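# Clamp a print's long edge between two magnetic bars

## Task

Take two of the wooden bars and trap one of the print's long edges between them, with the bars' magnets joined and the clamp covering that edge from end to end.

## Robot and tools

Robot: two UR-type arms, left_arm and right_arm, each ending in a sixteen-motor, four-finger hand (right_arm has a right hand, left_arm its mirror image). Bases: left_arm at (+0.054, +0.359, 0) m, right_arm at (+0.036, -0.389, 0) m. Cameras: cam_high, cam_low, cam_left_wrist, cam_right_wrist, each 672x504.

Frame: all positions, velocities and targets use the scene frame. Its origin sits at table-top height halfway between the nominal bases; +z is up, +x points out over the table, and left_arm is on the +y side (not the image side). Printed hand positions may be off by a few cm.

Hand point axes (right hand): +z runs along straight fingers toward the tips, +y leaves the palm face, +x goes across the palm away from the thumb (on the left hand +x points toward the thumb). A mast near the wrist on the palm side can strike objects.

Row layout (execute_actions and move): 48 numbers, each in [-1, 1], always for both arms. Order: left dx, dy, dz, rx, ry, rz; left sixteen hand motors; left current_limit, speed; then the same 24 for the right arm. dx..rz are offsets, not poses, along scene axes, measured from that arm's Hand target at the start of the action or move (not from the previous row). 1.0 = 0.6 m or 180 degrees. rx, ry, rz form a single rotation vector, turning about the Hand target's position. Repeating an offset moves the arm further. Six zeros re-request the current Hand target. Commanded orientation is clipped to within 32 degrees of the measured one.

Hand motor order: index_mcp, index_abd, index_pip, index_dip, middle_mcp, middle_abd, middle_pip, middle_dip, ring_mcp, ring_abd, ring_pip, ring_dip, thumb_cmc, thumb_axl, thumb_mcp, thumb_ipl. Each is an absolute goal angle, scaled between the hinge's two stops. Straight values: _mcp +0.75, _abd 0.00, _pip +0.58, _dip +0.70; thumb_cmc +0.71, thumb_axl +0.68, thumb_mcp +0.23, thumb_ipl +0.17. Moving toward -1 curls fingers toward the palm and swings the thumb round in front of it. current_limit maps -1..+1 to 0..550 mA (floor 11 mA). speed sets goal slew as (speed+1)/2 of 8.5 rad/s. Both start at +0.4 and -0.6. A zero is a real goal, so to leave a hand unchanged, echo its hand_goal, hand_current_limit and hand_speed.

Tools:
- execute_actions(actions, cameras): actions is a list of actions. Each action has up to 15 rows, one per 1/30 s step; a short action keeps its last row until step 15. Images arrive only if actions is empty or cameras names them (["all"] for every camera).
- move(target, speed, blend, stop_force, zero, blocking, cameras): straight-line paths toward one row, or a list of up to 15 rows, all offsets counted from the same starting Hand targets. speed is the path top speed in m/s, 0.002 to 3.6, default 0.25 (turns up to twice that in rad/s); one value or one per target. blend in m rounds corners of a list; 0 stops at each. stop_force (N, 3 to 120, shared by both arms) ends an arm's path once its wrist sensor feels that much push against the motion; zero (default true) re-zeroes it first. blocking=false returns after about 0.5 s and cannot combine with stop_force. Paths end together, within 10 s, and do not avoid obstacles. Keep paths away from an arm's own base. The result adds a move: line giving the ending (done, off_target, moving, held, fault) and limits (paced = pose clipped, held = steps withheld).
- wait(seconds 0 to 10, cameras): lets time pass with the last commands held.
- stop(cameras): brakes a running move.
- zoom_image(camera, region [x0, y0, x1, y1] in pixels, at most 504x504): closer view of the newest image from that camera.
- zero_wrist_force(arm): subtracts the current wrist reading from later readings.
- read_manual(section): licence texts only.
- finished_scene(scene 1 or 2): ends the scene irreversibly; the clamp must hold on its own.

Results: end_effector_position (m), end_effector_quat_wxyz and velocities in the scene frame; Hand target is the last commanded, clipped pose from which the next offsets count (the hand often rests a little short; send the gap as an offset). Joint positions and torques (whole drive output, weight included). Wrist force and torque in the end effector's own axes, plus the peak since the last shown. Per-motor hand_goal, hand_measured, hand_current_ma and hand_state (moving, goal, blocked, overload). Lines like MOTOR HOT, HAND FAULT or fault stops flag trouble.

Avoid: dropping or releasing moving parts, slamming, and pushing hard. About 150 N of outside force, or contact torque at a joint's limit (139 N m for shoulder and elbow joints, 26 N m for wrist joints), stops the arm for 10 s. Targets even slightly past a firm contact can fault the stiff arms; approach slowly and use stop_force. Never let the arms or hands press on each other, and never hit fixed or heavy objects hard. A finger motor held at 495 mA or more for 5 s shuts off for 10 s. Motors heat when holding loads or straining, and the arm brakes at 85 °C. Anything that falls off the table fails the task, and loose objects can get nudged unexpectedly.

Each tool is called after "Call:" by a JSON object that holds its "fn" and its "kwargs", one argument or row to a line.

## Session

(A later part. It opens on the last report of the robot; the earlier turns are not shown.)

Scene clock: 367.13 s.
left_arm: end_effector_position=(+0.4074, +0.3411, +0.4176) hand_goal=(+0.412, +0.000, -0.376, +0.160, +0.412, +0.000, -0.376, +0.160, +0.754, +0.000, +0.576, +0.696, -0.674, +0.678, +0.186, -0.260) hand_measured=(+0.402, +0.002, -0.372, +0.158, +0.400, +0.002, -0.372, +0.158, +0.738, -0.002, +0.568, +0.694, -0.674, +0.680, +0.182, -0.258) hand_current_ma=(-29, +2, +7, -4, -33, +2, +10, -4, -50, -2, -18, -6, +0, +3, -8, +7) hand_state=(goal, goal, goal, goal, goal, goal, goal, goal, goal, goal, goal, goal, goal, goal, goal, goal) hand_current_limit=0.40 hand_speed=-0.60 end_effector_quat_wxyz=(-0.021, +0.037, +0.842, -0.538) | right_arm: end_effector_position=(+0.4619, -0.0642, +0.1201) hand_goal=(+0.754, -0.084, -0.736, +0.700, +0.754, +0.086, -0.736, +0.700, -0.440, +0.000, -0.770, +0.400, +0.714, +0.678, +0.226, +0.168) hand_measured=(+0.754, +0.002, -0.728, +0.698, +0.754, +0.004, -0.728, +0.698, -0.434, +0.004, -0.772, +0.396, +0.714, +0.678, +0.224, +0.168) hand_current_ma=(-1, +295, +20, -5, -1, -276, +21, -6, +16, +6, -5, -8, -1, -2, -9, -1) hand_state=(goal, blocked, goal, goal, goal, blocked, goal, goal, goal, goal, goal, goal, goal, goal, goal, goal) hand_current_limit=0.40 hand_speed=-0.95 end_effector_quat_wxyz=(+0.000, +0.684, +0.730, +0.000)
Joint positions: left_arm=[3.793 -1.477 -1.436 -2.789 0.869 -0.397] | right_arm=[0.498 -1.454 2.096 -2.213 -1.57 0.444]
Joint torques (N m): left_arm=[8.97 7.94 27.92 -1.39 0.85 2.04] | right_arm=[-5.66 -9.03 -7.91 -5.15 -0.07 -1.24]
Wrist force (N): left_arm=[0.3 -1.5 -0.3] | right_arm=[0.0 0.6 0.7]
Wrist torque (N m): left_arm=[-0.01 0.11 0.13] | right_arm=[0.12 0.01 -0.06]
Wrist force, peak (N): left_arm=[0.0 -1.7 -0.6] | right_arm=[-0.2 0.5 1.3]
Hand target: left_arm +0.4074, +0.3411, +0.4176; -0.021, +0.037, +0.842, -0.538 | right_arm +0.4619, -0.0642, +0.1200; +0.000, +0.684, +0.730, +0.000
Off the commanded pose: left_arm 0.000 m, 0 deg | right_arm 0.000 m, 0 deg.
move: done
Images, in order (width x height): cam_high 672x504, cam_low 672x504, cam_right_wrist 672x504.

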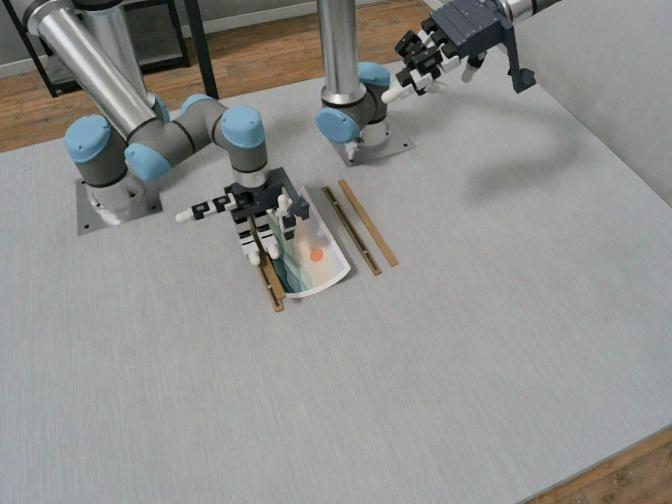

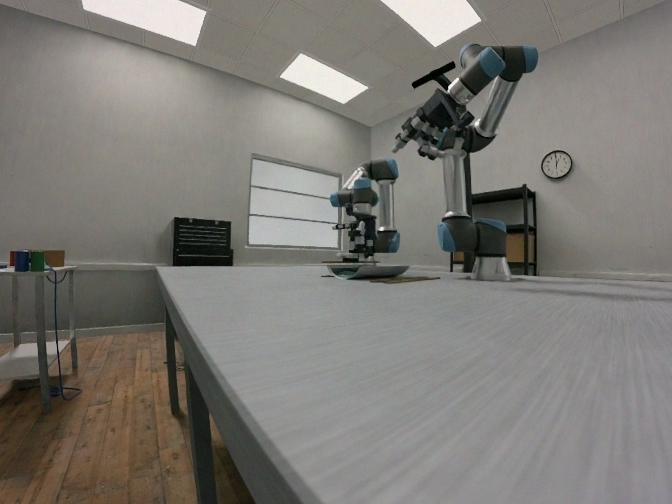

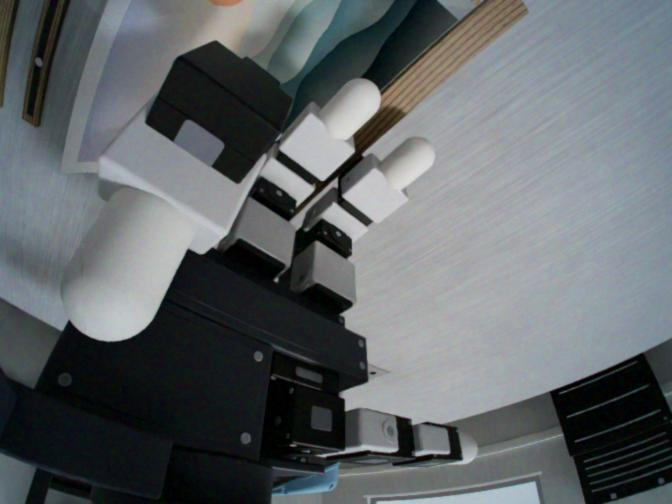

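Call:
{"fn": "move", "kwargs": {
  "target": [0,0,0,0,0,0,0.411,0,-0.3766,0.16,0.411,0,-0.3766,0.16,0.754,0,0.576,0.696,-0.674,0.678,0.1854,-0.26,0.4,-0.6,0,-0.00333,-0.025,0,0,0,0.754,-0.085,-0.737,0.7,0.754,0.085,-0.737,0.7,-0.44,0,-0.77,0.4,0.714,0.678,0.226,0.168,0.4,-0.95],
  "speed": 0.04,
  "cameras": ["cam_high","cam_low","cam_right_wrist"]
}}

Call:
{"fn": "zoom_image", "kwargs": {
  "camera": "cam_high",
  "region": [220, 190, 340, 330]
}}

Call:
{"fn": "zoom_image", "kwargs": {
  "camera": "cam_right_wrist",
  "region": [280, 0, 580, 240]
}}

Call:
{"fn": "zoom_image", "kwargs": {
  "camera": "cam_low",
  "region": [300, 230, 440, 300]
}}

Scene clock: 369.83 s.
left_arm: end_effector_position=(+0.4074, +0.3411, +0.4176) hand_goal=(+0.412, +0.000, -0.376, +0.160, +0.412, +0.000, -0.376, +0.160, +0.754, +0.000, +0.576, +0.696, -0.674, +0.678, +0.186, -0.260) hand_measured=(+0.402, +0.002, -0.372, +0.158, +0.400, +0.002, -0.372, +0.158, +0.738, -0.002, +0.568, +0.694, -0.674, +0.680, +0.182, -0.258) hand_current_ma=(-29, +2, +7, -4, -33, +2, +10, -4, -50, -2, -18, -6, +0, +3, -8, +7) hand_state=(goal, goal, goal, goal, goal, goal, goal, goal, goal, goal, goal, goal, goal, goal, goal, goal) hand_current_limit=0.40 hand_speed=-0.60 end_effector_quat_wxyz=(-0.021, +0.037, +0.842, -0.538) | right_arm: end_effector_position=(+0.4619, -0.0661, +0.1051) hand_goal=(+0.754, -0.084, -0.736, +0.700, +0.754, +0.086, -0.736, +0.700, -0.440, +0.000, -0.770, +0.400, +0.714, +0.678, +0.226, +0.168) hand_measured=(+0.754, +0.002, -0.728, +0.698, +0.754, +0.004, -0.728, +0.698, -0.434, +0.004, -0.772, +0.396, +0.714, +0.678, +0.224, +0.168) hand_current_ma=(-1, +295, +20, -5, -1, -276, +21, -6, +16, +6, -5, -8, -1, -2, -9, -1) hand_state=(goal, blocked, goal, goal, goal, blocked, goal, goal, goal, goal, goal, goal, goal, goal, goal, goal) hand_current_limit=0.40 hand_speed=-0.95 end_effector_quat_wxyz=(+0.000, +0.684, +0.730, +0.000)
Joint positions: left_arm=[3.793 -1.477 -1.436 -2.789 0.869 -0.397] | right_arm=[0.494 -1.432 2.119 -2.258 -1.57 0.44]
Joint torques (N m): left_arm=[8.06 8.92 28.52 -1.37 0.96 2.22] | right_arm=[-12.13 -12.7 -6.18 -4.95 -2.64 -2.13]
Wrist force (N): left_arm=[0.2 -1.7 0.0] | right_arm=[-0.3 0.5 0.7]
Wrist torque (N m): left_arm=[-0.04 0.12 0.12] | right_arm=[0.10 0.06 0.04]
Wrist force, peak (N): left_arm=[0.1 -1.9 -0.3] | right_arm=[-0.2 0.6 0.9]
Hand target: left_arm +0.4074, +0.3411, +0.4176; -0.021, +0.037, +0.842, -0.538 | right_arm +0.4619, -0.0662, +0.1050; +0.000, +0.684, +0.730, +0.000
Off the commanded pose: left_arm 0.000 m, 0 deg | right_arm 0.000 m, 0 deg.
move: done
Images, in order (width x height): cam_high 672x504, cam_low 672x504, cam_right_wrist 672x504.

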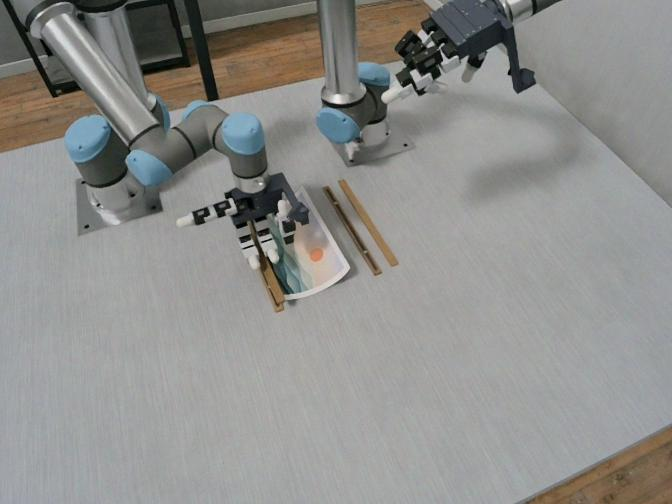

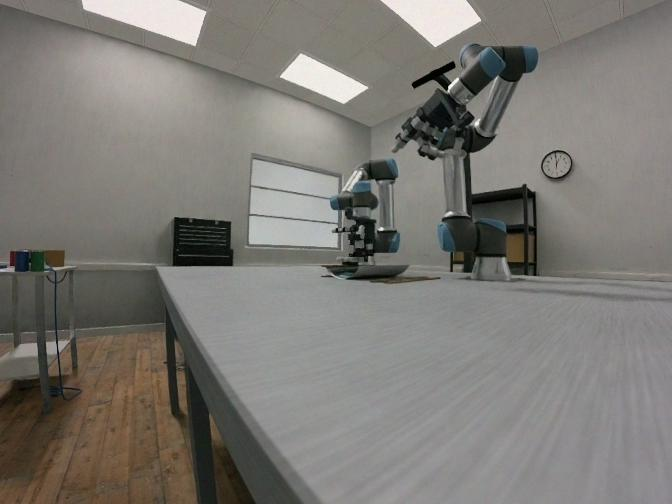

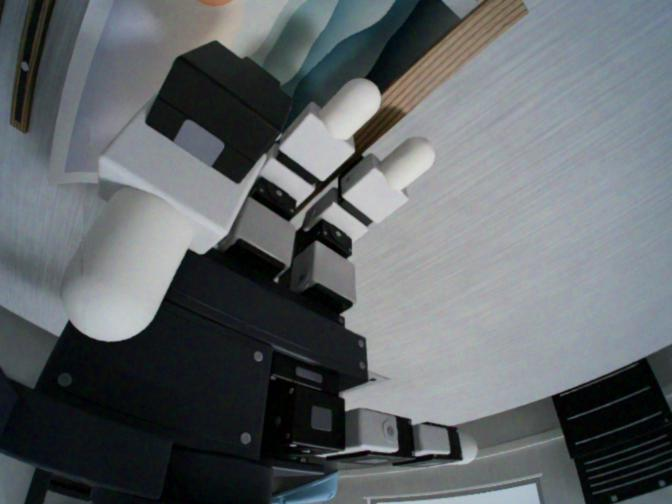

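Scaled by 3.600 from the camera's 672x504 image, which has a finer 960x720 frame.

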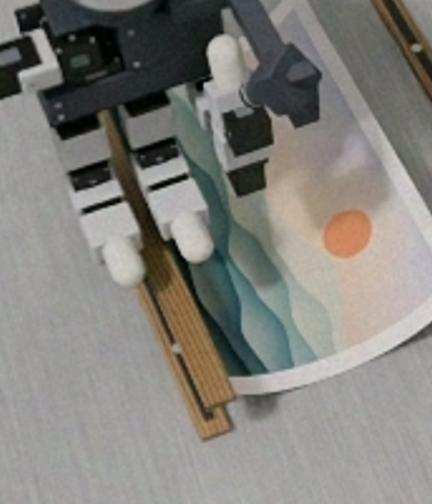

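Scaled by 1.680 from the camera's 672x504 image, which has a finer 960x720 frame.

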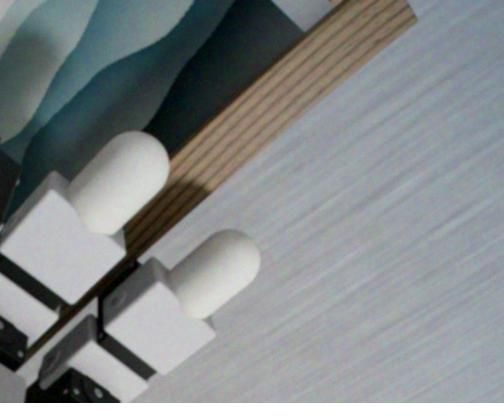

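Scaled by 3.600 from the camera's 672x504 image, which has a finer 960x720 frame.

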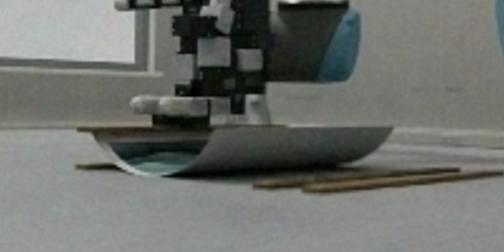

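Call:
{"fn": "move", "kwargs": {
  "target": [
    [0,0,0,0,0,0,0.411,0,-0.3766,0.16,0.411,0,-0.3766,0.16,0.754,0,0.576,0.696,-0.674,0.678,0.1854,-0.26,0.4,-0.6,0,0,0.02,0,0,0,0.754,-0.085,-0.737,0.7,0.754,0.085,-0.737,0.7,-0.44,0,-0.77,0.4,0.714,0.678,0.226,0.168,0.4,-0.95],
    [0,0,0,0,0,0,0.411,0,-0.3766,0.16,0.411,0,-0.3766,0.16,0.754,0,0.576,0.696,-0.674,0.678,0.1854,-0.26,0.4,-0.6,-0.01333,0,0.02,0,0,0,0.754,-0.085,-0.737,0.7,0.754,0.085,-0.737,0.7,-0.44,0,-0.77,0.4,0.714,0.678,0.226,0.168,0.4,-0.95],
    [0,0,0,0,0,0,0.411,0,-0.3766,0.16,0.411,0,-0.3766,0.16,0.754,0,0.576,0.696,-0.674,0.678,0.1854,-0.26,0.4,-0.6,-0.01333,-0.00333,-0.02,0,0,0,0.754,-0.085,-0.737,0.7,0.754,0.085,-0.737,0.7,-0.44,0,-0.77,0.4,0.714,0.678,0.226,0.168,0.4,-0.95]
  ],
  "speed": 0.03,
  "cameras": ["cam_high","cam_low","cam_right_wrist"]
}}

Call:
{"fn": "zoom_image", "kwargs": {
  "camera": "cam_high",
  "region": [250, 250, 310, 330]
}}

Call:
{"fn": "zoom_image", "kwargs": {
  "camera": "cam_right_wrist",
  "region": [280, 0, 580, 240]
}}

Call:
{"fn": "zoom_image", "kwargs": {
  "camera": "cam_low",
  "region": [300, 230, 440, 300]
}}

Scene clock: 373.87 s.
left_arm: end_effector_position=(+0.4074, +0.3411, +0.4176) hand_goal=(+0.412, +0.000, -0.376, +0.160, +0.412, +0.000, -0.376, +0.160, +0.754, +0.000, +0.576, +0.696, -0.674, +0.678, +0.186, -0.260) hand_measured=(+0.402, +0.002, -0.372, +0.158, +0.400, +0.002, -0.372, +0.158, +0.738, -0.002, +0.568, +0.694, -0.674, +0.680, +0.182, -0.258) hand_current_ma=(-29, +2, +7, -4, -33, +2, +10, -4, -50, -2, -18, -6, +0, +3, -8, +7) hand_state=(goal, goal, goal, goal, goal, goal, goal, goal, goal, goal, goal, goal, goal, goal, goal, goal) hand_current_limit=0.40 hand_speed=-0.60 end_effector_quat_wxyz=(-0.021, +0.037, +0.842, -0.538) | right_arm: end_effector_position=(+0.4539, -0.0682, +0.0931) hand_goal=(+0.754, -0.084, -0.736, +0.700, +0.754, +0.086, -0.736, +0.700, -0.440, +0.000, -0.770, +0.400, +0.714, +0.678, +0.226, +0.168) hand_measured=(+0.754, +0.002, -0.728, +0.698, +0.754, +0.004, -0.728, +0.698, -0.434, +0.004, -0.772, +0.396, +0.714, +0.678, +0.224, +0.168) hand_current_ma=(-1, +295, +20, -5, -1, -276, +21, -6, +16, +6, -5, -8, -1, -2, -9, -1) hand_state=(goal, blocked, goal, goal, goal, blocked, goal, goal, goal, goal, goal, goal, goal, goal, goal, goal) hand_current_limit=0.40 hand_speed=-0.95 end_effector_quat_wxyz=(+0.000, +0.684, +0.730, +0.000)
Joint positions: left_arm=[3.793 -1.477 -1.436 -2.789 0.869 -0.397] | right_arm=[0.499 -1.426 2.152 -2.297 -1.57 0.444]
Joint torques (N m): left_arm=[9.94 8.88 29.05 -1.42 0.95 2.07] | right_arm=[-11.91 -10.38 -8.09 -5.13 -0.36 -2.22]
Wrist force (N): left_arm=[0.1 -1.6 0.0] | right_arm=[-0.1 0.4 0.6]
Wrist torque (N m): left_arm=[-0.04 0.13 0.12] | right_arm=[0.10 0.02 0.06]
Wrist force, peak (N): left_arm=[-0.1 -2.0 -0.3] | right_arm=[0.0 0.2 1.1]
Hand target: left_arm +0.4074, +0.3411, +0.4176; -0.021, +0.037, +0.842, -0.538 | right_arm +0.4539, -0.0682, +0.0930; +0.000, +0.684, +0.730, +0.000
Off the commanded pose: left_arm 0.000 m, 0 deg | right_arm 0.000 m, 0 deg.
move: done
Images, in order (width x height): cam_high 672x504, cam_low 672x504, cam_right_wrist 672x504.

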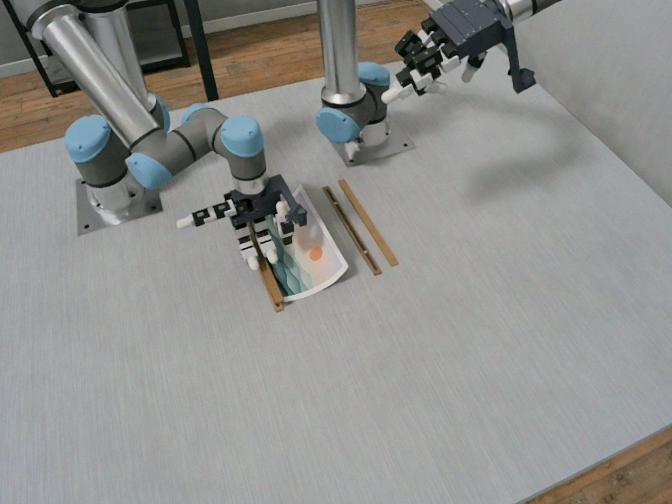

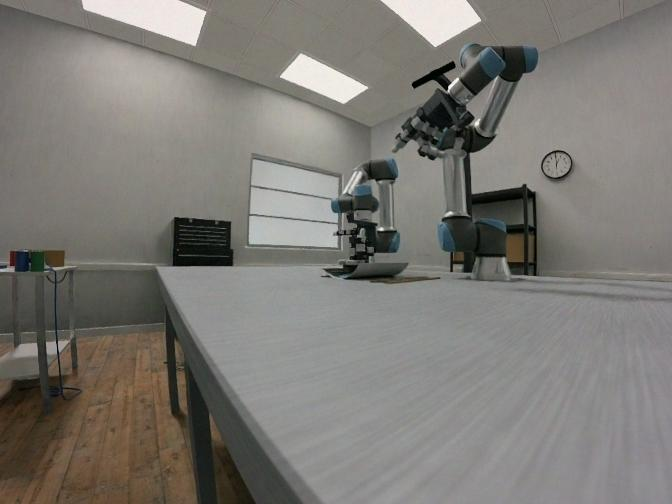

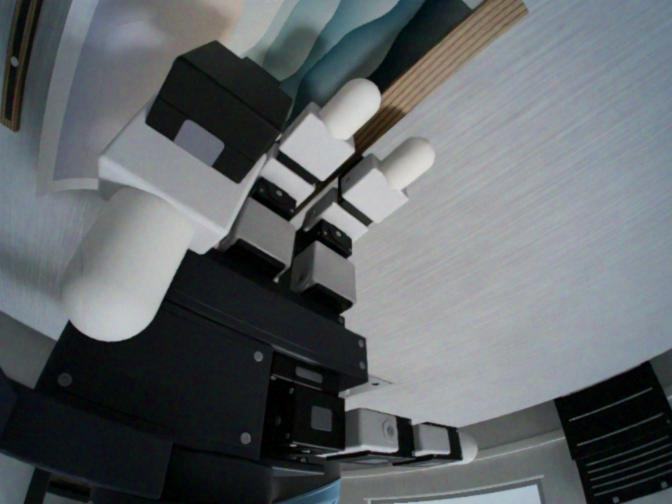

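Scaled by 6.300 from the camera's 672x504 image, which has a finer 960x720 frame.

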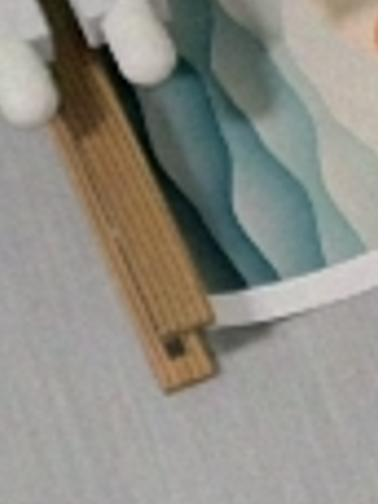

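Scaled by 1.680 from the camera's 672x504 image, which has a finer 960x720 frame.

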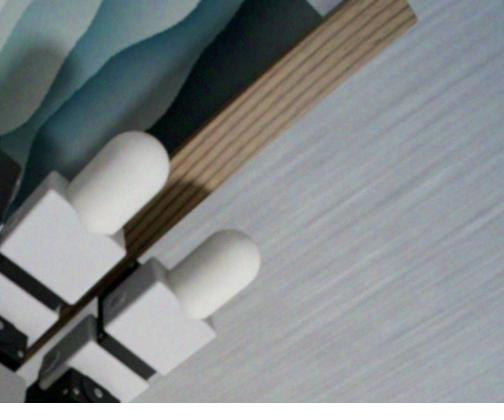

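Scaled by 3.600 from the camera's 672x504 image, which has a finer 960x720 frame.

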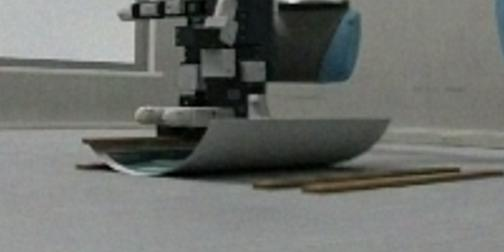

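Call:
{"fn": "move", "kwargs": {
  "target": [0,0,0,0,0,0,0.411,0,-0.3766,0.16,0.411,0,-0.3766,0.16,0.754,0,0.576,0.696,-0.674,0.678,0.1854,-0.26,0.4,-0.6,0,-0.005,-0.02083,0,0,0,0.754,-0.085,-0.737,0.7,0.754,0.085,-0.737,0.7,-0.44,0,-0.77,0.4,0.714,0.678,0.226,0.168,0.4,-0.95],
  "speed": 0.02,
  "cameras": ["cam_high","cam_low","cam_right_wrist"]
}}

Call:
{"fn": "zoom_image", "kwargs": {
  "camera": "cam_high",
  "region": [250, 250, 310, 330]
}}

Call:
{"fn": "zoom_image", "kwargs": {
  "camera": "cam_right_wrist",
  "region": [280, 0, 580, 240]
}}

Call:
{"fn": "zoom_image", "kwargs": {
  "camera": "cam_low",
  "region": [300, 230, 440, 300]
}}

Scene clock: 376.03 s.
left_arm: end_effector_position=(+0.4074, +0.3411, +0.4176) hand_goal=(+0.412, +0.000, -0.376, +0.160, +0.412, +0.000, -0.376, +0.160, +0.754, +0.000, +0.576, +0.696, -0.674, +0.678, +0.186, -0.260) hand_measured=(+0.402, +0.002, -0.372, +0.158, +0.400, +0.002, -0.372, +0.158, +0.738, -0.002, +0.568, +0.694, -0.674, +0.680, +0.182, -0.258) hand_current_ma=(-29, +2, +7, -4, -33, +2, +10, -4, -50, -2, -18, -6, +0, +3, -8, +7) hand_state=(goal, goal, goal, goal, goal, goal, goal, goal, goal, goal, goal, goal, goal, goal, goal, goal) hand_current_limit=0.40 hand_speed=-0.60 end_effector_quat_wxyz=(-0.021, +0.037, +0.842, -0.538) | right_arm: end_effector_position=(+0.4539, -0.0711, +0.0806) hand_goal=(+0.754, -0.084, -0.736, +0.700, +0.754, +0.086, -0.736, +0.700, -0.440, +0.000, -0.770, +0.400, +0.714, +0.678, +0.226, +0.168) hand_measured=(+0.754, +0.002, -0.728, +0.698, +0.754, +0.004, -0.728, +0.698, -0.434, +0.004, -0.772, +0.396, +0.714, +0.678, +0.224, +0.168) hand_current_ma=(-1, +295, +20, -5, -1, -276, +21, -6, +16, +6, -5, -8, -1, -2, -9, -1) hand_state=(goal, blocked, goal, goal, goal, blocked, goal, goal, goal, goal, goal, goal, goal, goal, goal, goal) hand_current_limit=0.40 hand_speed=-0.95 end_effector_quat_wxyz=(+0.000, +0.684, +0.730, +0.000)
Joint positions: left_arm=[3.793 -1.477 -1.436 -2.789 0.869 -0.397] | right_arm=[0.493 -1.406 2.171 -2.336 -1.57 0.439]
Joint torques (N m): left_arm=[8.73 7.85 29 -1.49 0.87 2.08] | right_arm=[-11.48 -11.98 -6.29 -4.69 1.69 -2.12]
Wrist force (N): left_arm=[0.1 -1.6 0.0] | right_arm=[-0.1 0.4 0.6]
Wrist torque (N m): left_arm=[-0.04 0.14 0.11] | right_arm=[0.08 0.03 0.04]
Wrist force, peak (N): left_arm=[0.5 -1.7 -0.1] | right_arm=[-0.3 0.6 0.9]
Hand target: left_arm +0.4074, +0.3411, +0.4176; -0.021, +0.037, +0.842, -0.538 | right_arm +0.4539, -0.0712, +0.0805; +0.000, +0.684, +0.730, +0.000
Off the commanded pose: left_arm 0.000 m, 0 deg | right_arm 0.000 m, 0 deg.
move: done
Images, in order (width x height): cam_high 672x504, cam_low 672x504, cam_right_wrist 672x504.

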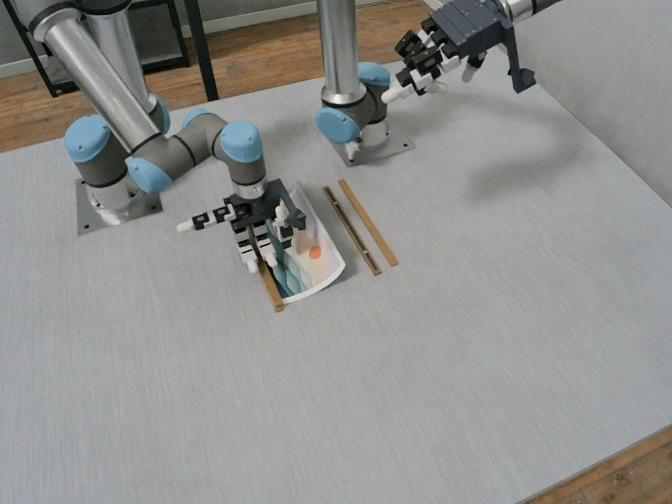

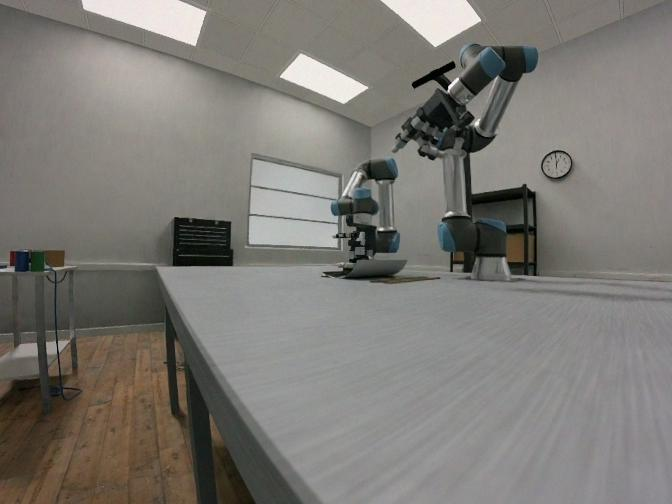

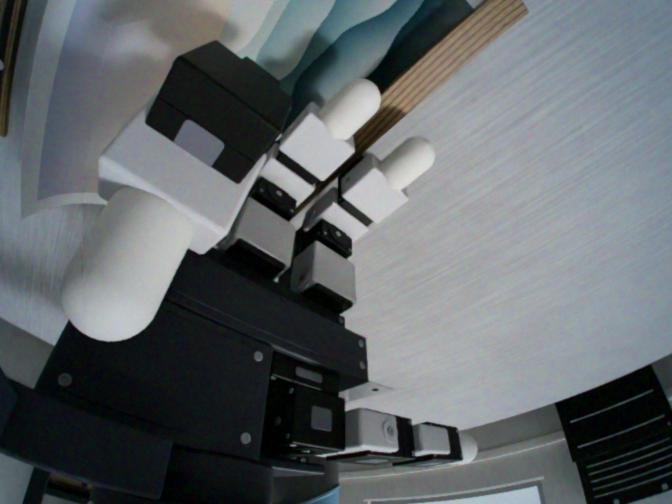

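Scaled by 6.300 from the camera's 672x504 image, which has a finer 960x720 frame.

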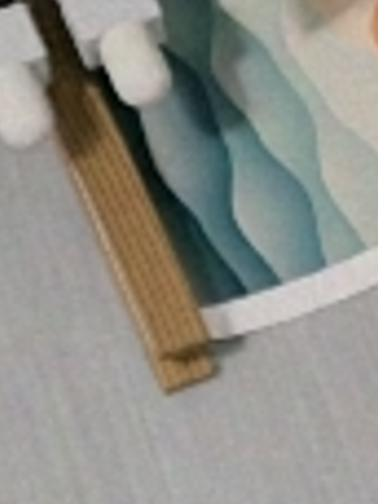

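Scaled by 1.680 from the camera's 672x504 image, which has a finer 960x720 frame.

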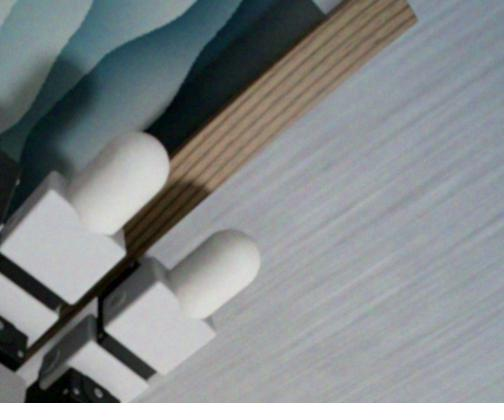

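Scaled by 3.600 from the camera's 672x504 image, which has a finer 960x720 frame.

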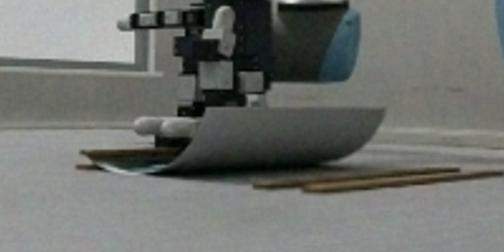

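Call:
{"fn": "zoom_image", "kwargs": {
  "camera": "cam_low",
  "region": [312, 255, 362, 285]
}}

Call:
{"fn": "zoom_image", "kwargs": {
  "camera": "cam_high",
  "region": [255, 265, 295, 315]
}}

Scaled by 10.080 from the camera's 672x504 image, which has a finer 960x720 frame.

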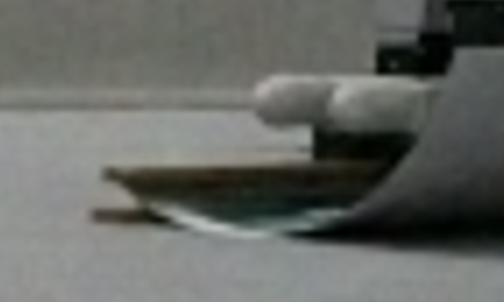

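Scaled by 10.080 from the camera's 672x504 image, which has a finer 960x720 frame.

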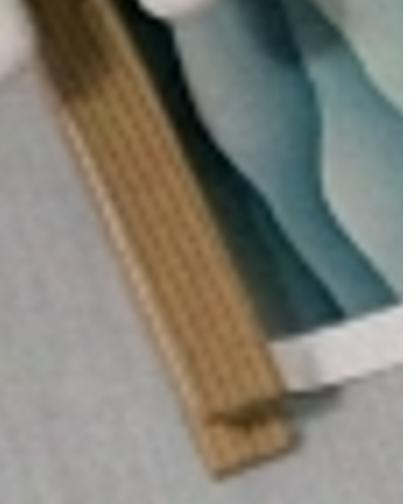

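Call:
{"fn": "move", "kwargs": {
  "target": [0,0,0,0,0,0,0.411,0,-0.3766,0.16,0.411,0,-0.3766,0.16,0.754,0,0.576,0.696,-0.674,0.678,0.1854,-0.26,0.4,-0.6,0,-0.003333,-0.01,0,0,0,0.754,-0.085,-0.737,0.7,0.754,0.085,-0.737,0.7,-0.44,0,-0.77,0.4,0.714,0.678,0.226,0.168,0.4,-0.95],
  "speed": 0.015,
  "stop_force": 8,
  "cameras": ["cam_high","cam_low","cam_right_wrist"]
}}

Call:
{"fn": "zoom_image", "kwargs": {
  "camera": "cam_high",
  "region": [255, 265, 295, 315]
}}

Call:
{"fn": "zoom_image", "kwargs": {
  "camera": "cam_low",
  "region": [312, 255, 362, 285]
}}

Scene clock: 379.23 s.
left_arm: end_effector_position=(+0.4074, +0.3411, +0.4176) hand_goal=(+0.412, +0.000, -0.376, +0.160, +0.412, +0.000, -0.376, +0.160, +0.754, +0.000, +0.576, +0.696, -0.674, +0.678, +0.186, -0.260) hand_measured=(+0.402, +0.002, -0.372, +0.158, +0.400, +0.002, -0.372, +0.158, +0.738, -0.002, +0.568, +0.694, -0.674, +0.680, +0.182, -0.258) hand_current_ma=(-29, +2, +7, -4, -33, +2, +10, -4, -50, -2, -18, -6, +0, +3, -8, +7) hand_state=(goal, goal, goal, goal, goal, goal, goal, goal, goal, goal, goal, goal, goal, goal, goal, goal) hand_current_limit=0.40 hand_speed=-0.60 end_effector_quat_wxyz=(-0.021, +0.037, +0.842, -0.538) | right_arm: end_effector_position=(+0.4539, -0.0732, +0.0745) hand_goal=(+0.754, -0.084, -0.736, +0.700, +0.754, +0.086, -0.736, +0.700, -0.440, +0.000, -0.770, +0.400, +0.714, +0.678, +0.226, +0.168) hand_measured=(+0.754, +0.002, -0.730, +0.698, +0.754, +0.004, -0.728, +0.698, -0.434, +0.004, -0.772, +0.396, +0.714, +0.678, +0.224, +0.168) hand_current_ma=(+2, +295, +14, -5, +1, -276, +21, -6, +16, +6, -5, -8, -1, -2, -9, -1) hand_state=(goal, blocked, goal, goal, goal, blocked, goal, goal, goal, goal, goal, goal, goal, goal, goal, goal) hand_current_limit=0.40 hand_speed=-0.95 end_effector_quat_wxyz=(+0.000, +0.684, +0.730, +0.000)
Joint positions: left_arm=[3.793 -1.477 -1.436 -2.789 0.869 -0.397] | right_arm=[0.489 -1.397 2.182 -2.355 -1.57 0.435]
Joint torques (N m): left_arm=[9.4 8.02 29.47 -1.08 0.9 1.85] | right_arm=[-12.28 -12.43 -6.74 -4.93 1.52 -2.1]
Wrist force (N): left_arm=[0.1 -1.5 -0.1] | right_arm=[-0.1 0.5 1.2]
Wrist torque (N m): left_arm=[-0.03 0.13 0.11] | right_arm=[0.06 0.01 0.05]
Wrist force, peak (N): left_arm=[0.2 -2.0 -0.2] | right_arm=[-0.3 0.6 1.4]
Hand target: left_arm +0.4074, +0.3411, +0.4176; -0.021, +0.037, +0.842, -0.538 | right_arm +0.4539, -0.0732, +0.0745; +0.000, +0.684, +0.730, +0.000
Off the commanded pose: left_arm 0.000 m, 0 deg | right_arm 0.000 m, 0 deg.
move: done
Images, in order (width x height): cam_high 672x504, cam_low 672x504, cam_right_wrist 672x504.

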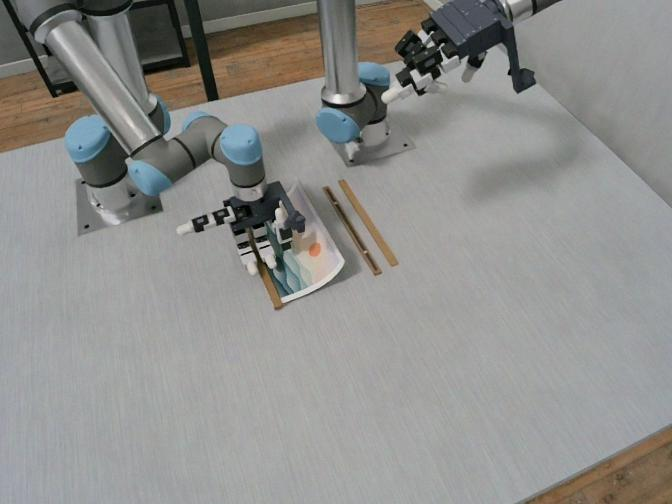

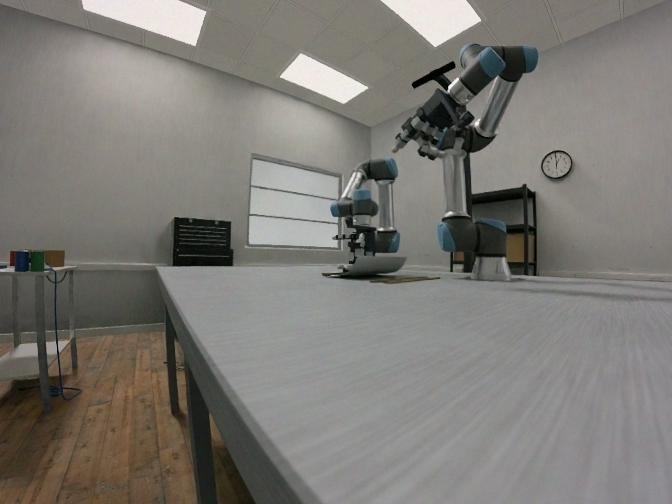

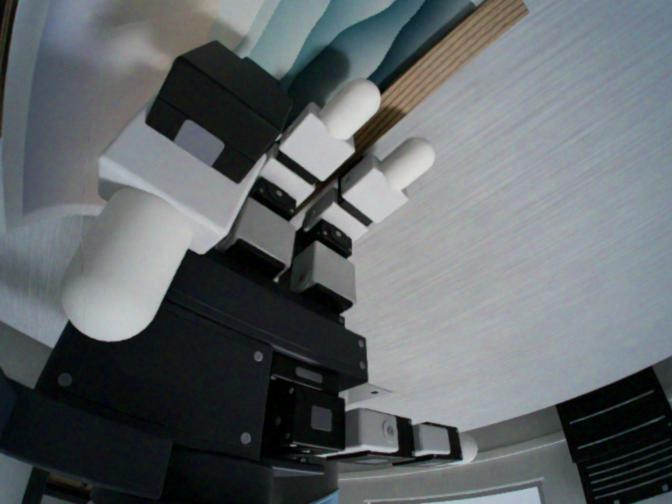

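Scaled by 10.080 from the camera's 672x504 image, which has a finer 960x720 frame.

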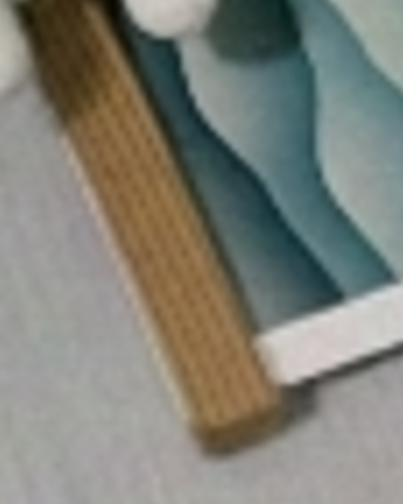

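Scaled by 10.080 from the camera's 672x504 image, which has a finer 960x720 frame.

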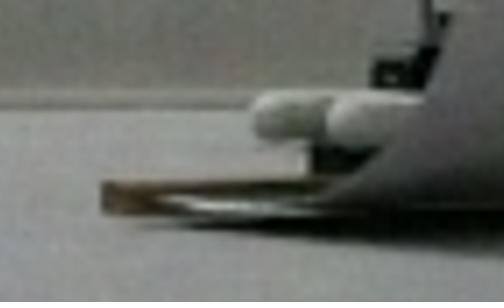

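Call:
{"fn": "move", "kwargs": {
  "target": [0,0,0,0,0,0,0.411,0,-0.3766,0.16,0.411,0,-0.3766,0.16,0.754,0,0.576,0.696,-0.674,0.678,0.1854,-0.26,0.4,-0.6,0,0,-0.004,0,0,0,0.754,-0.085,-0.737,0.7,0.754,0.085,-0.737,0.7,-0.44,0,-0.77,0.4,0.714,0.678,0.226,0.168,0.4,-0.95],
  "speed": 0.01,
  "stop_force": 4,
  "cameras": ["cam_high","cam_right_wrist"]
}}

Call:
{"fn": "zoom_image", "kwargs": {
  "camera": "cam_high",
  "region": [255, 265, 295, 315]
}}

Call:
{"fn": "zoom_image", "kwargs": {
  "camera": "cam_right_wrist",
  "region": [400, 0, 560, 120]
}}

Scene clock: 381.90 s.
left_arm: end_effector_position=(+0.4074, +0.3411, +0.4176) hand_goal=(+0.412, +0.000, -0.376, +0.160, +0.412, +0.000, -0.376, +0.160, +0.754, +0.000, +0.576, +0.696, -0.674, +0.678, +0.186, -0.260) hand_measured=(+0.402, +0.002, -0.372, +0.158, +0.400, +0.002, -0.372, +0.158, +0.738, -0.002, +0.568, +0.694, -0.674, +0.680, +0.182, -0.258) hand_current_ma=(-29, +2, +7, -4, -33, +2, +10, -4, -50, -2, -18, -6, +0, +3, -8, +7) hand_state=(goal, goal, goal, goal, goal, goal, goal, goal, goal, goal, goal, goal, goal, goal, goal, goal) hand_current_limit=0.40 hand_speed=-0.60 end_effector_quat_wxyz=(-0.021, +0.037, +0.842, -0.538) | right_arm: end_effector_position=(+0.4539, -0.0732, +0.0721) hand_goal=(+0.754, -0.084, -0.736, +0.700, +0.754, +0.086, -0.736, +0.700, -0.440, +0.000, -0.770, +0.400, +0.714, +0.678, +0.226, +0.168) hand_measured=(+0.756, +0.002, -0.730, +0.698, +0.756, +0.004, -0.728, +0.698, -0.434, +0.004, -0.772, +0.396, +0.714, +0.678, +0.224, +0.168) hand_current_ma=(+4, +295, +14, -5, +3, -276, +21, -6, +16, +6, -5, -8, -1, -2, -9, -1) hand_state=(goal, blocked, goal, goal, goal, blocked, goal, goal, goal, goal, goal, goal, goal, goal, goal, goal) hand_current_limit=0.40 hand_speed=-0.95 end_effector_quat_wxyz=(+0.000, +0.684, +0.730, +0.000)
Joint positions: left_arm=[3.793 -1.477 -1.436 -2.789 0.869 -0.397] | right_arm=[0.489 -1.392 2.184 -2.363 -1.57 0.435]
Joint torques (N m): left_arm=[9.09 7.57 26.53 -1.5 0.83 2.14] | right_arm=[-11.16 -10.19 -6.8 -4.64 1.63 -1.96]
Wrist force (N): left_arm=[0.2 -1.6 -0.2] | right_arm=[0.0 0.6 1.1]
Wrist torque (N m): left_arm=[-0.02 0.12 0.11] | right_arm=[0.09 0.00 0.05]
Wrist force, peak (N): left_arm=[0.1 -1.7 -0.5] | right_arm=[-0.2 0.6 1.4]
Hand target: left_arm +0.4074, +0.3411, +0.4176; -0.021, +0.037, +0.842, -0.538 | right_arm +0.4539, -0.0732, +0.0721; +0.000, +0.684, +0.730, +0.000
Off the commanded pose: left_arm 0.000 m, 0 deg | right_arm 0.000 m, 0 deg.
move: done
Images, in order (width x height): cam_high 672x504, cam_right_wrist 672x504.

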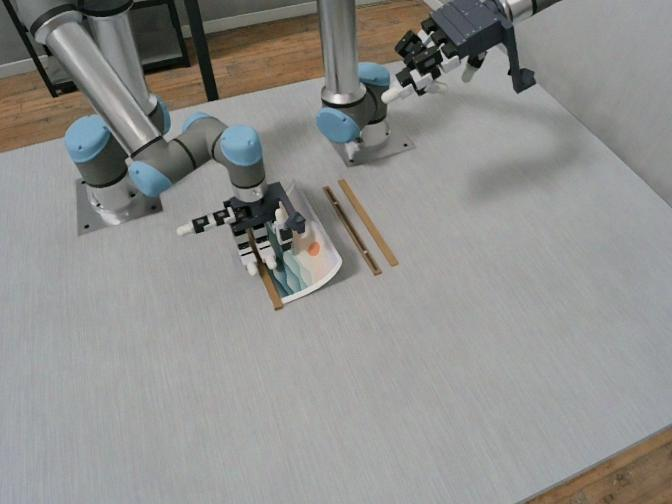

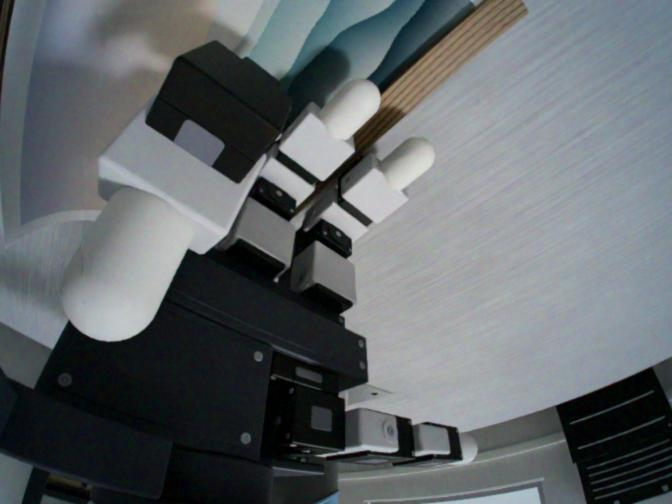

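Scaled by 10.080 from the camera's 672x504 image, which has a finer 960x720 frame.

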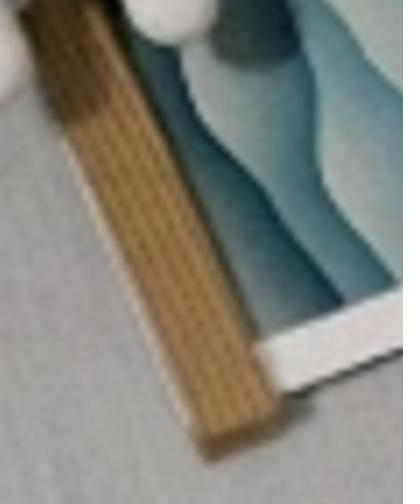

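Scaled by 3.150 from the camera's 672x504 image, which has a finer 960x720 frame.

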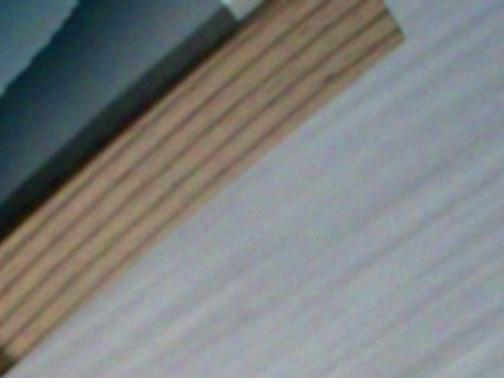

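Call:
{"fn": "execute_actions", "kwargs": {
  "actions": [
    [[0,0,0,0,0,0,0.411,0,-0.3766,0.16,0.411,0,-0.3766,0.16,0.754,0,0.576,0.696,-0.674,0.678,0.1854,-0.26,0.4,-0.6,0,0,0,0,0,0,0.754,0,-0.737,0.7,0.754,0,-0.737,0.7,-0.44,0,-0.77,0.4,0.714,0.678,0.226,0.168,0.4,-0.95]],
    [[0,0,0,0,0,0,0.411,0,-0.3766,0.16,0.411,0,-0.3766,0.16,0.754,0,0.576,0.696,-0.674,0.678,0.1854,-0.26,0.4,-0.6,0,0,0,0,0,0,0.754,0.1,-0.737,0.7,0.754,-0.1,-0.737,0.7,-0.44,0,-0.77,0.4,0.714,0.678,0.226,0.168,0.4,-0.95]]
  ]
}}

Call:
{"fn": "move", "kwargs": {
  "target": [0,0,0,0,0,0,0.411,0,-0.3766,0.16,0.411,0,-0.3766,0.16,0.754,0,0.576,0.696,-0.674,0.678,0.1854,-0.26,0.4,-0.6,0,0,0.08,0,0,0,0.754,0.13,-0.737,0.7,0.754,-0.13,-0.737,0.7,-0.44,0,-0.77,0.4,0.714,0.678,0.226,0.168,0.4,-0.9],
  "speed": 0.03,
  "cameras": ["cam_high","cam_low","cam_right_wrist"]
}}

Call:
{"fn": "zoom_image", "kwargs": {
  "camera": "cam_high",
  "region": [225, 175, 355, 320]
}}

Call:
{"fn": "zoom_image", "kwargs": {
  "camera": "cam_right_wrist",
  "region": [280, 0, 580, 240]
}}

Scene clock: 385.83 s.
left_arm: end_effector_position=(+0.4074, +0.3411, +0.4176) hand_goal=(+0.412, +0.000, -0.376, +0.160, +0.412, +0.000, -0.376, +0.160, +0.754, +0.000, +0.576, +0.696, -0.674, +0.678, +0.186, -0.260) hand_measured=(+0.402, +0.002, -0.372, +0.158, +0.400, +0.002, -0.372, +0.158, +0.738, -0.002, +0.568, +0.694, -0.674, +0.680, +0.182, -0.258) hand_current_ma=(-29, +2, +7, -4, -33, +2, +10, -4, -50, -2, -18, -6, +0, +3, -8, +7) hand_state=(goal, goal, goal, goal, goal, goal, goal, goal, goal, goal, goal, goal, goal, goal, goal, goal) hand_current_limit=0.40 hand_speed=-0.60 end_effector_quat_wxyz=(-0.021, +0.037, +0.842, -0.538) | right_arm: end_effector_position=(+0.4539, -0.0732, +0.0721) hand_goal=(+0.754, +0.100, -0.736, +0.700, +0.754, -0.100, -0.736, +0.700, -0.440, +0.000, -0.770, +0.400, +0.714, +0.678, +0.226, +0.168) hand_measured=(+0.756, +0.096, -0.730, +0.698, +0.756, -0.096, -0.728, +0.698, -0.434, +0.004, -0.772, +0.396, +0.714, +0.678, +0.224, +0.168) hand_current_ma=(+4, -8, +14, -5, +3, +7, +21, -6, +16, +6, -5, -8, -1, -2, -9, -1) hand_state=(goal, goal, goal, goal, goal, goal, goal, goal, goal, goal, goal, goal, goal, goal, goal, goal) hand_current_limit=0.40 hand_speed=-0.95 end_effector_quat_wxyz=(+0.000, +0.684, +0.730, +0.000)
Joint positions: left_arm=[3.793 -1.477 -1.436 -2.789 0.869 -0.397] | right_arm=[0.489 -1.392 2.184 -2.363 -1.57 0.435]
Joint torques (N m): left_arm=[8.85 7.75 28.99 -1.44 0.88 2.07] | right_arm=[-9.76 -11.6 -6.65 -4.37 1.08 -1.67]
Wrist force (N): left_arm=[0.3 -1.5 -0.2] | right_arm=[-0.2 0.4 0.3]
Wrist torque (N m): left_arm=[-0.01 0.11 0.12] | right_arm=[0.10 0.04 0.04]
Wrist force, peak (N): left_arm=[0.1 -1.9 -0.2] | right_arm=[-0.2 0.7 1.3]
Hand target: left_arm +0.4074, +0.3411, +0.4176; -0.021, +0.037, +0.842, -0.538 | right_arm +0.4539, -0.0732, +0.0721; +0.000, +0.684, +0.730, +0.000
Off the commanded pose: left_arm 0.000 m, 0 deg | right_arm 0.000 m, 0 deg.
Step readings (end_effector_position of left_arm | right_arm):
0: (+0.4074, +0.3411, +0.4176) | (+0.4539, -0.0732, +0.0721)
1: (+0.4074, +0.3411, +0.4176) | (+0.4539, -0.0732, +0.0721)
2: (+0.4074, +0.3411, +0.4176) | (+0.4539, -0.0732, +0.0721)
4: (+0.4074, +0.3411, +0.4176) | (+0.4539, -0.0732, +0.0721)
8: (+0.4074, +0.3411, +0.4176) | (+0.4539, -0.0732, +0.0721)
15: (+0.4074, +0.3411, +0.4176) | (+0.4539, -0.0732, +0.0721)
16: (+0.4074, +0.3411, +0.4176) | (+0.4539, -0.0732, +0.0721)
17: (+0.4074, +0.3411, +0.4176) | (+0.4539, -0.0732, +0.0721)
19: (+0.4074, +0.3411, +0.4176) | (+0.4539, -0.0732, +0.0721)
23: (+0.4074, +0.3411, +0.4176) | (+0.4539, -0.0732, +0.0721)
30: (+0.4074, +0.3411, +0.4176) | (+0.4539, -0.0732, +0.0721)

Scene clock: 387.87 s.
left_arm: end_effector_position=(+0.4074, +0.3411, +0.4176) hand_goal=(+0.412, +0.000, -0.376, +0.160, +0.412, +0.000, -0.376, +0.160, +0.754, +0.000, +0.576, +0.696, -0.674, +0.678, +0.186, -0.260) hand_measured=(+0.402, +0.002, -0.372, +0.158, +0.400, +0.002, -0.372, +0.158, +0.738, -0.002, +0.568, +0.694, -0.674, +0.680, +0.182, -0.258) hand_current_ma=(-29, +2, +7, -4, -33, +2, +10, -4, -50, -2, -18, -6, +0, +3, -8, +7) hand_state=(goal, goal, goal, goal, goal, goal, goal, goal, goal, goal, goal, goal, goal, goal, goal, goal) hand_current_limit=0.40 hand_speed=-0.60 end_effector_quat_wxyz=(-0.021, +0.037, +0.842, -0.538) | right_arm: end_effector_position=(+0.4539, -0.0732, +0.1200) hand_goal=(+0.754, +0.130, -0.736, +0.700, +0.754, -0.130, -0.736, +0.700, -0.440, +0.000, -0.770, +0.400, +0.714, +0.678, +0.226, +0.168) hand_measured=(+0.756, +0.126, -0.730, +0.698, +0.756, -0.126, -0.728, +0.698, -0.434, +0.004, -0.772, +0.396, +0.714, +0.678, +0.224, +0.168) hand_current_ma=(+4, -8, +14, -5, +3, +7, +21, -6, +16, +6, -5, -8, -1, -2, -9, -1) hand_state=(goal, goal, goal, goal, goal, goal, goal, goal, goal, goal, goal, goal, goal, goal, goal, goal) hand_current_limit=0.40 hand_speed=-0.90 end_effector_quat_wxyz=(+0.000, +0.684, +0.730, +0.000)
Joint positions: left_arm=[3.793 -1.477 -1.436 -2.789 0.869 -0.397] | right_arm=[0.489 -1.482 2.128 -2.217 -1.57 0.435]
Joint torques (N m): left_arm=[8.24 8.64 29.21 -1.27 0.75 2.21] | right_arm=[-2.9 -34.64 -33.48 -0.86 -1.85 0.32]
Wrist force (N): left_arm=[0.3 -1.3 -0.3] | right_arm=[-0.5 0.4 0.4]
Wrist torque (N m): left_arm=[0.02 0.11 0.12] | right_arm=[0.12 0.08 0.02]
Wrist force, peak (N): left_arm=[-0.1 -1.8 -0.4] | right_arm=[0.1 0.7 0.5]
Hand target: left_arm +0.4074, +0.3411, +0.4176; -0.021, +0.037, +0.842, -0.538 | right_arm +0.4539, -0.0732, +0.1201; +0.000, +0.684, +0.730, +0.000
Off the commanded pose: left_arm 0.000 m, 0 deg | right_arm 0.000 m, 0 deg.
move: done
Images, in order (width x height): cam_high 672x504, cam_low 672x504, cam_right_wrist 672x504.

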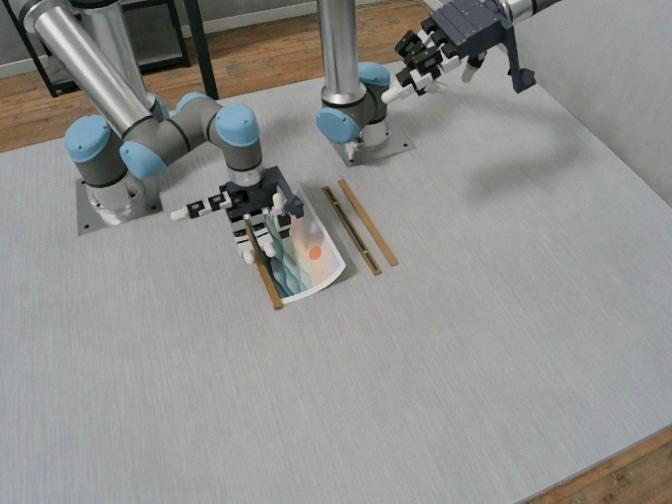

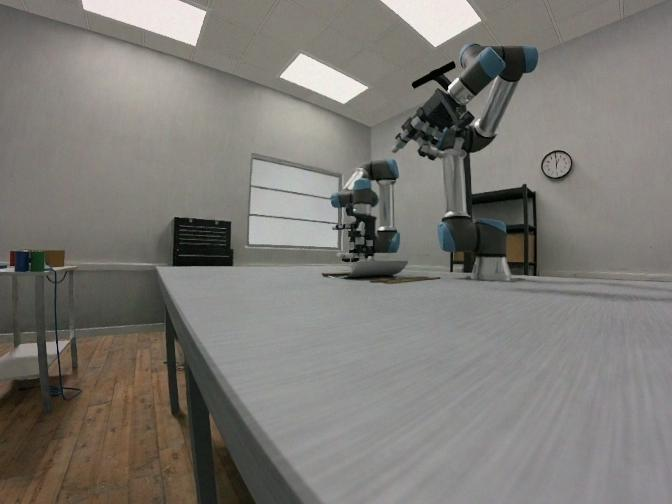

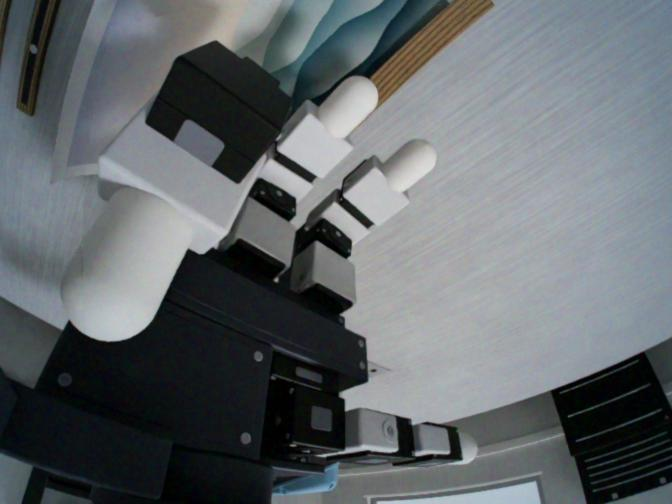

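Scaled by 3.476 from the camera's 672x504 image, which has a finer 960x720 frame.

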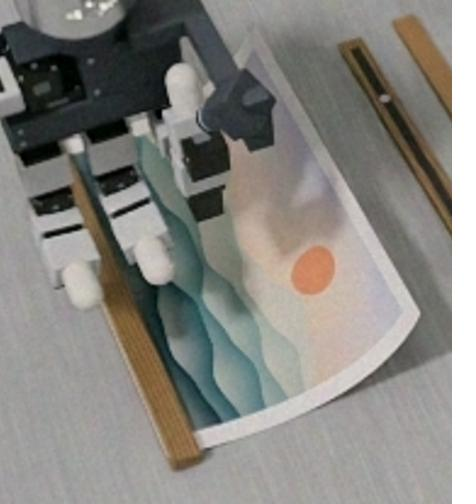

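Scaled by 1.680 from the camera's 672x504 image, which has a finer 960x720 frame.

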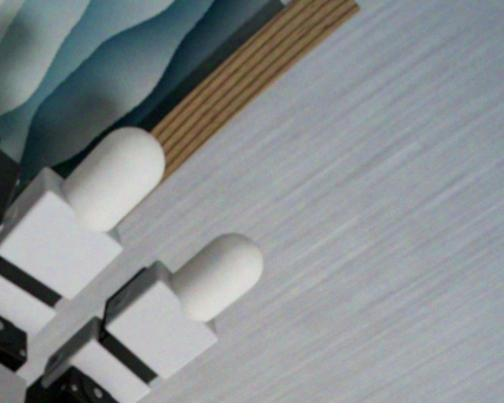

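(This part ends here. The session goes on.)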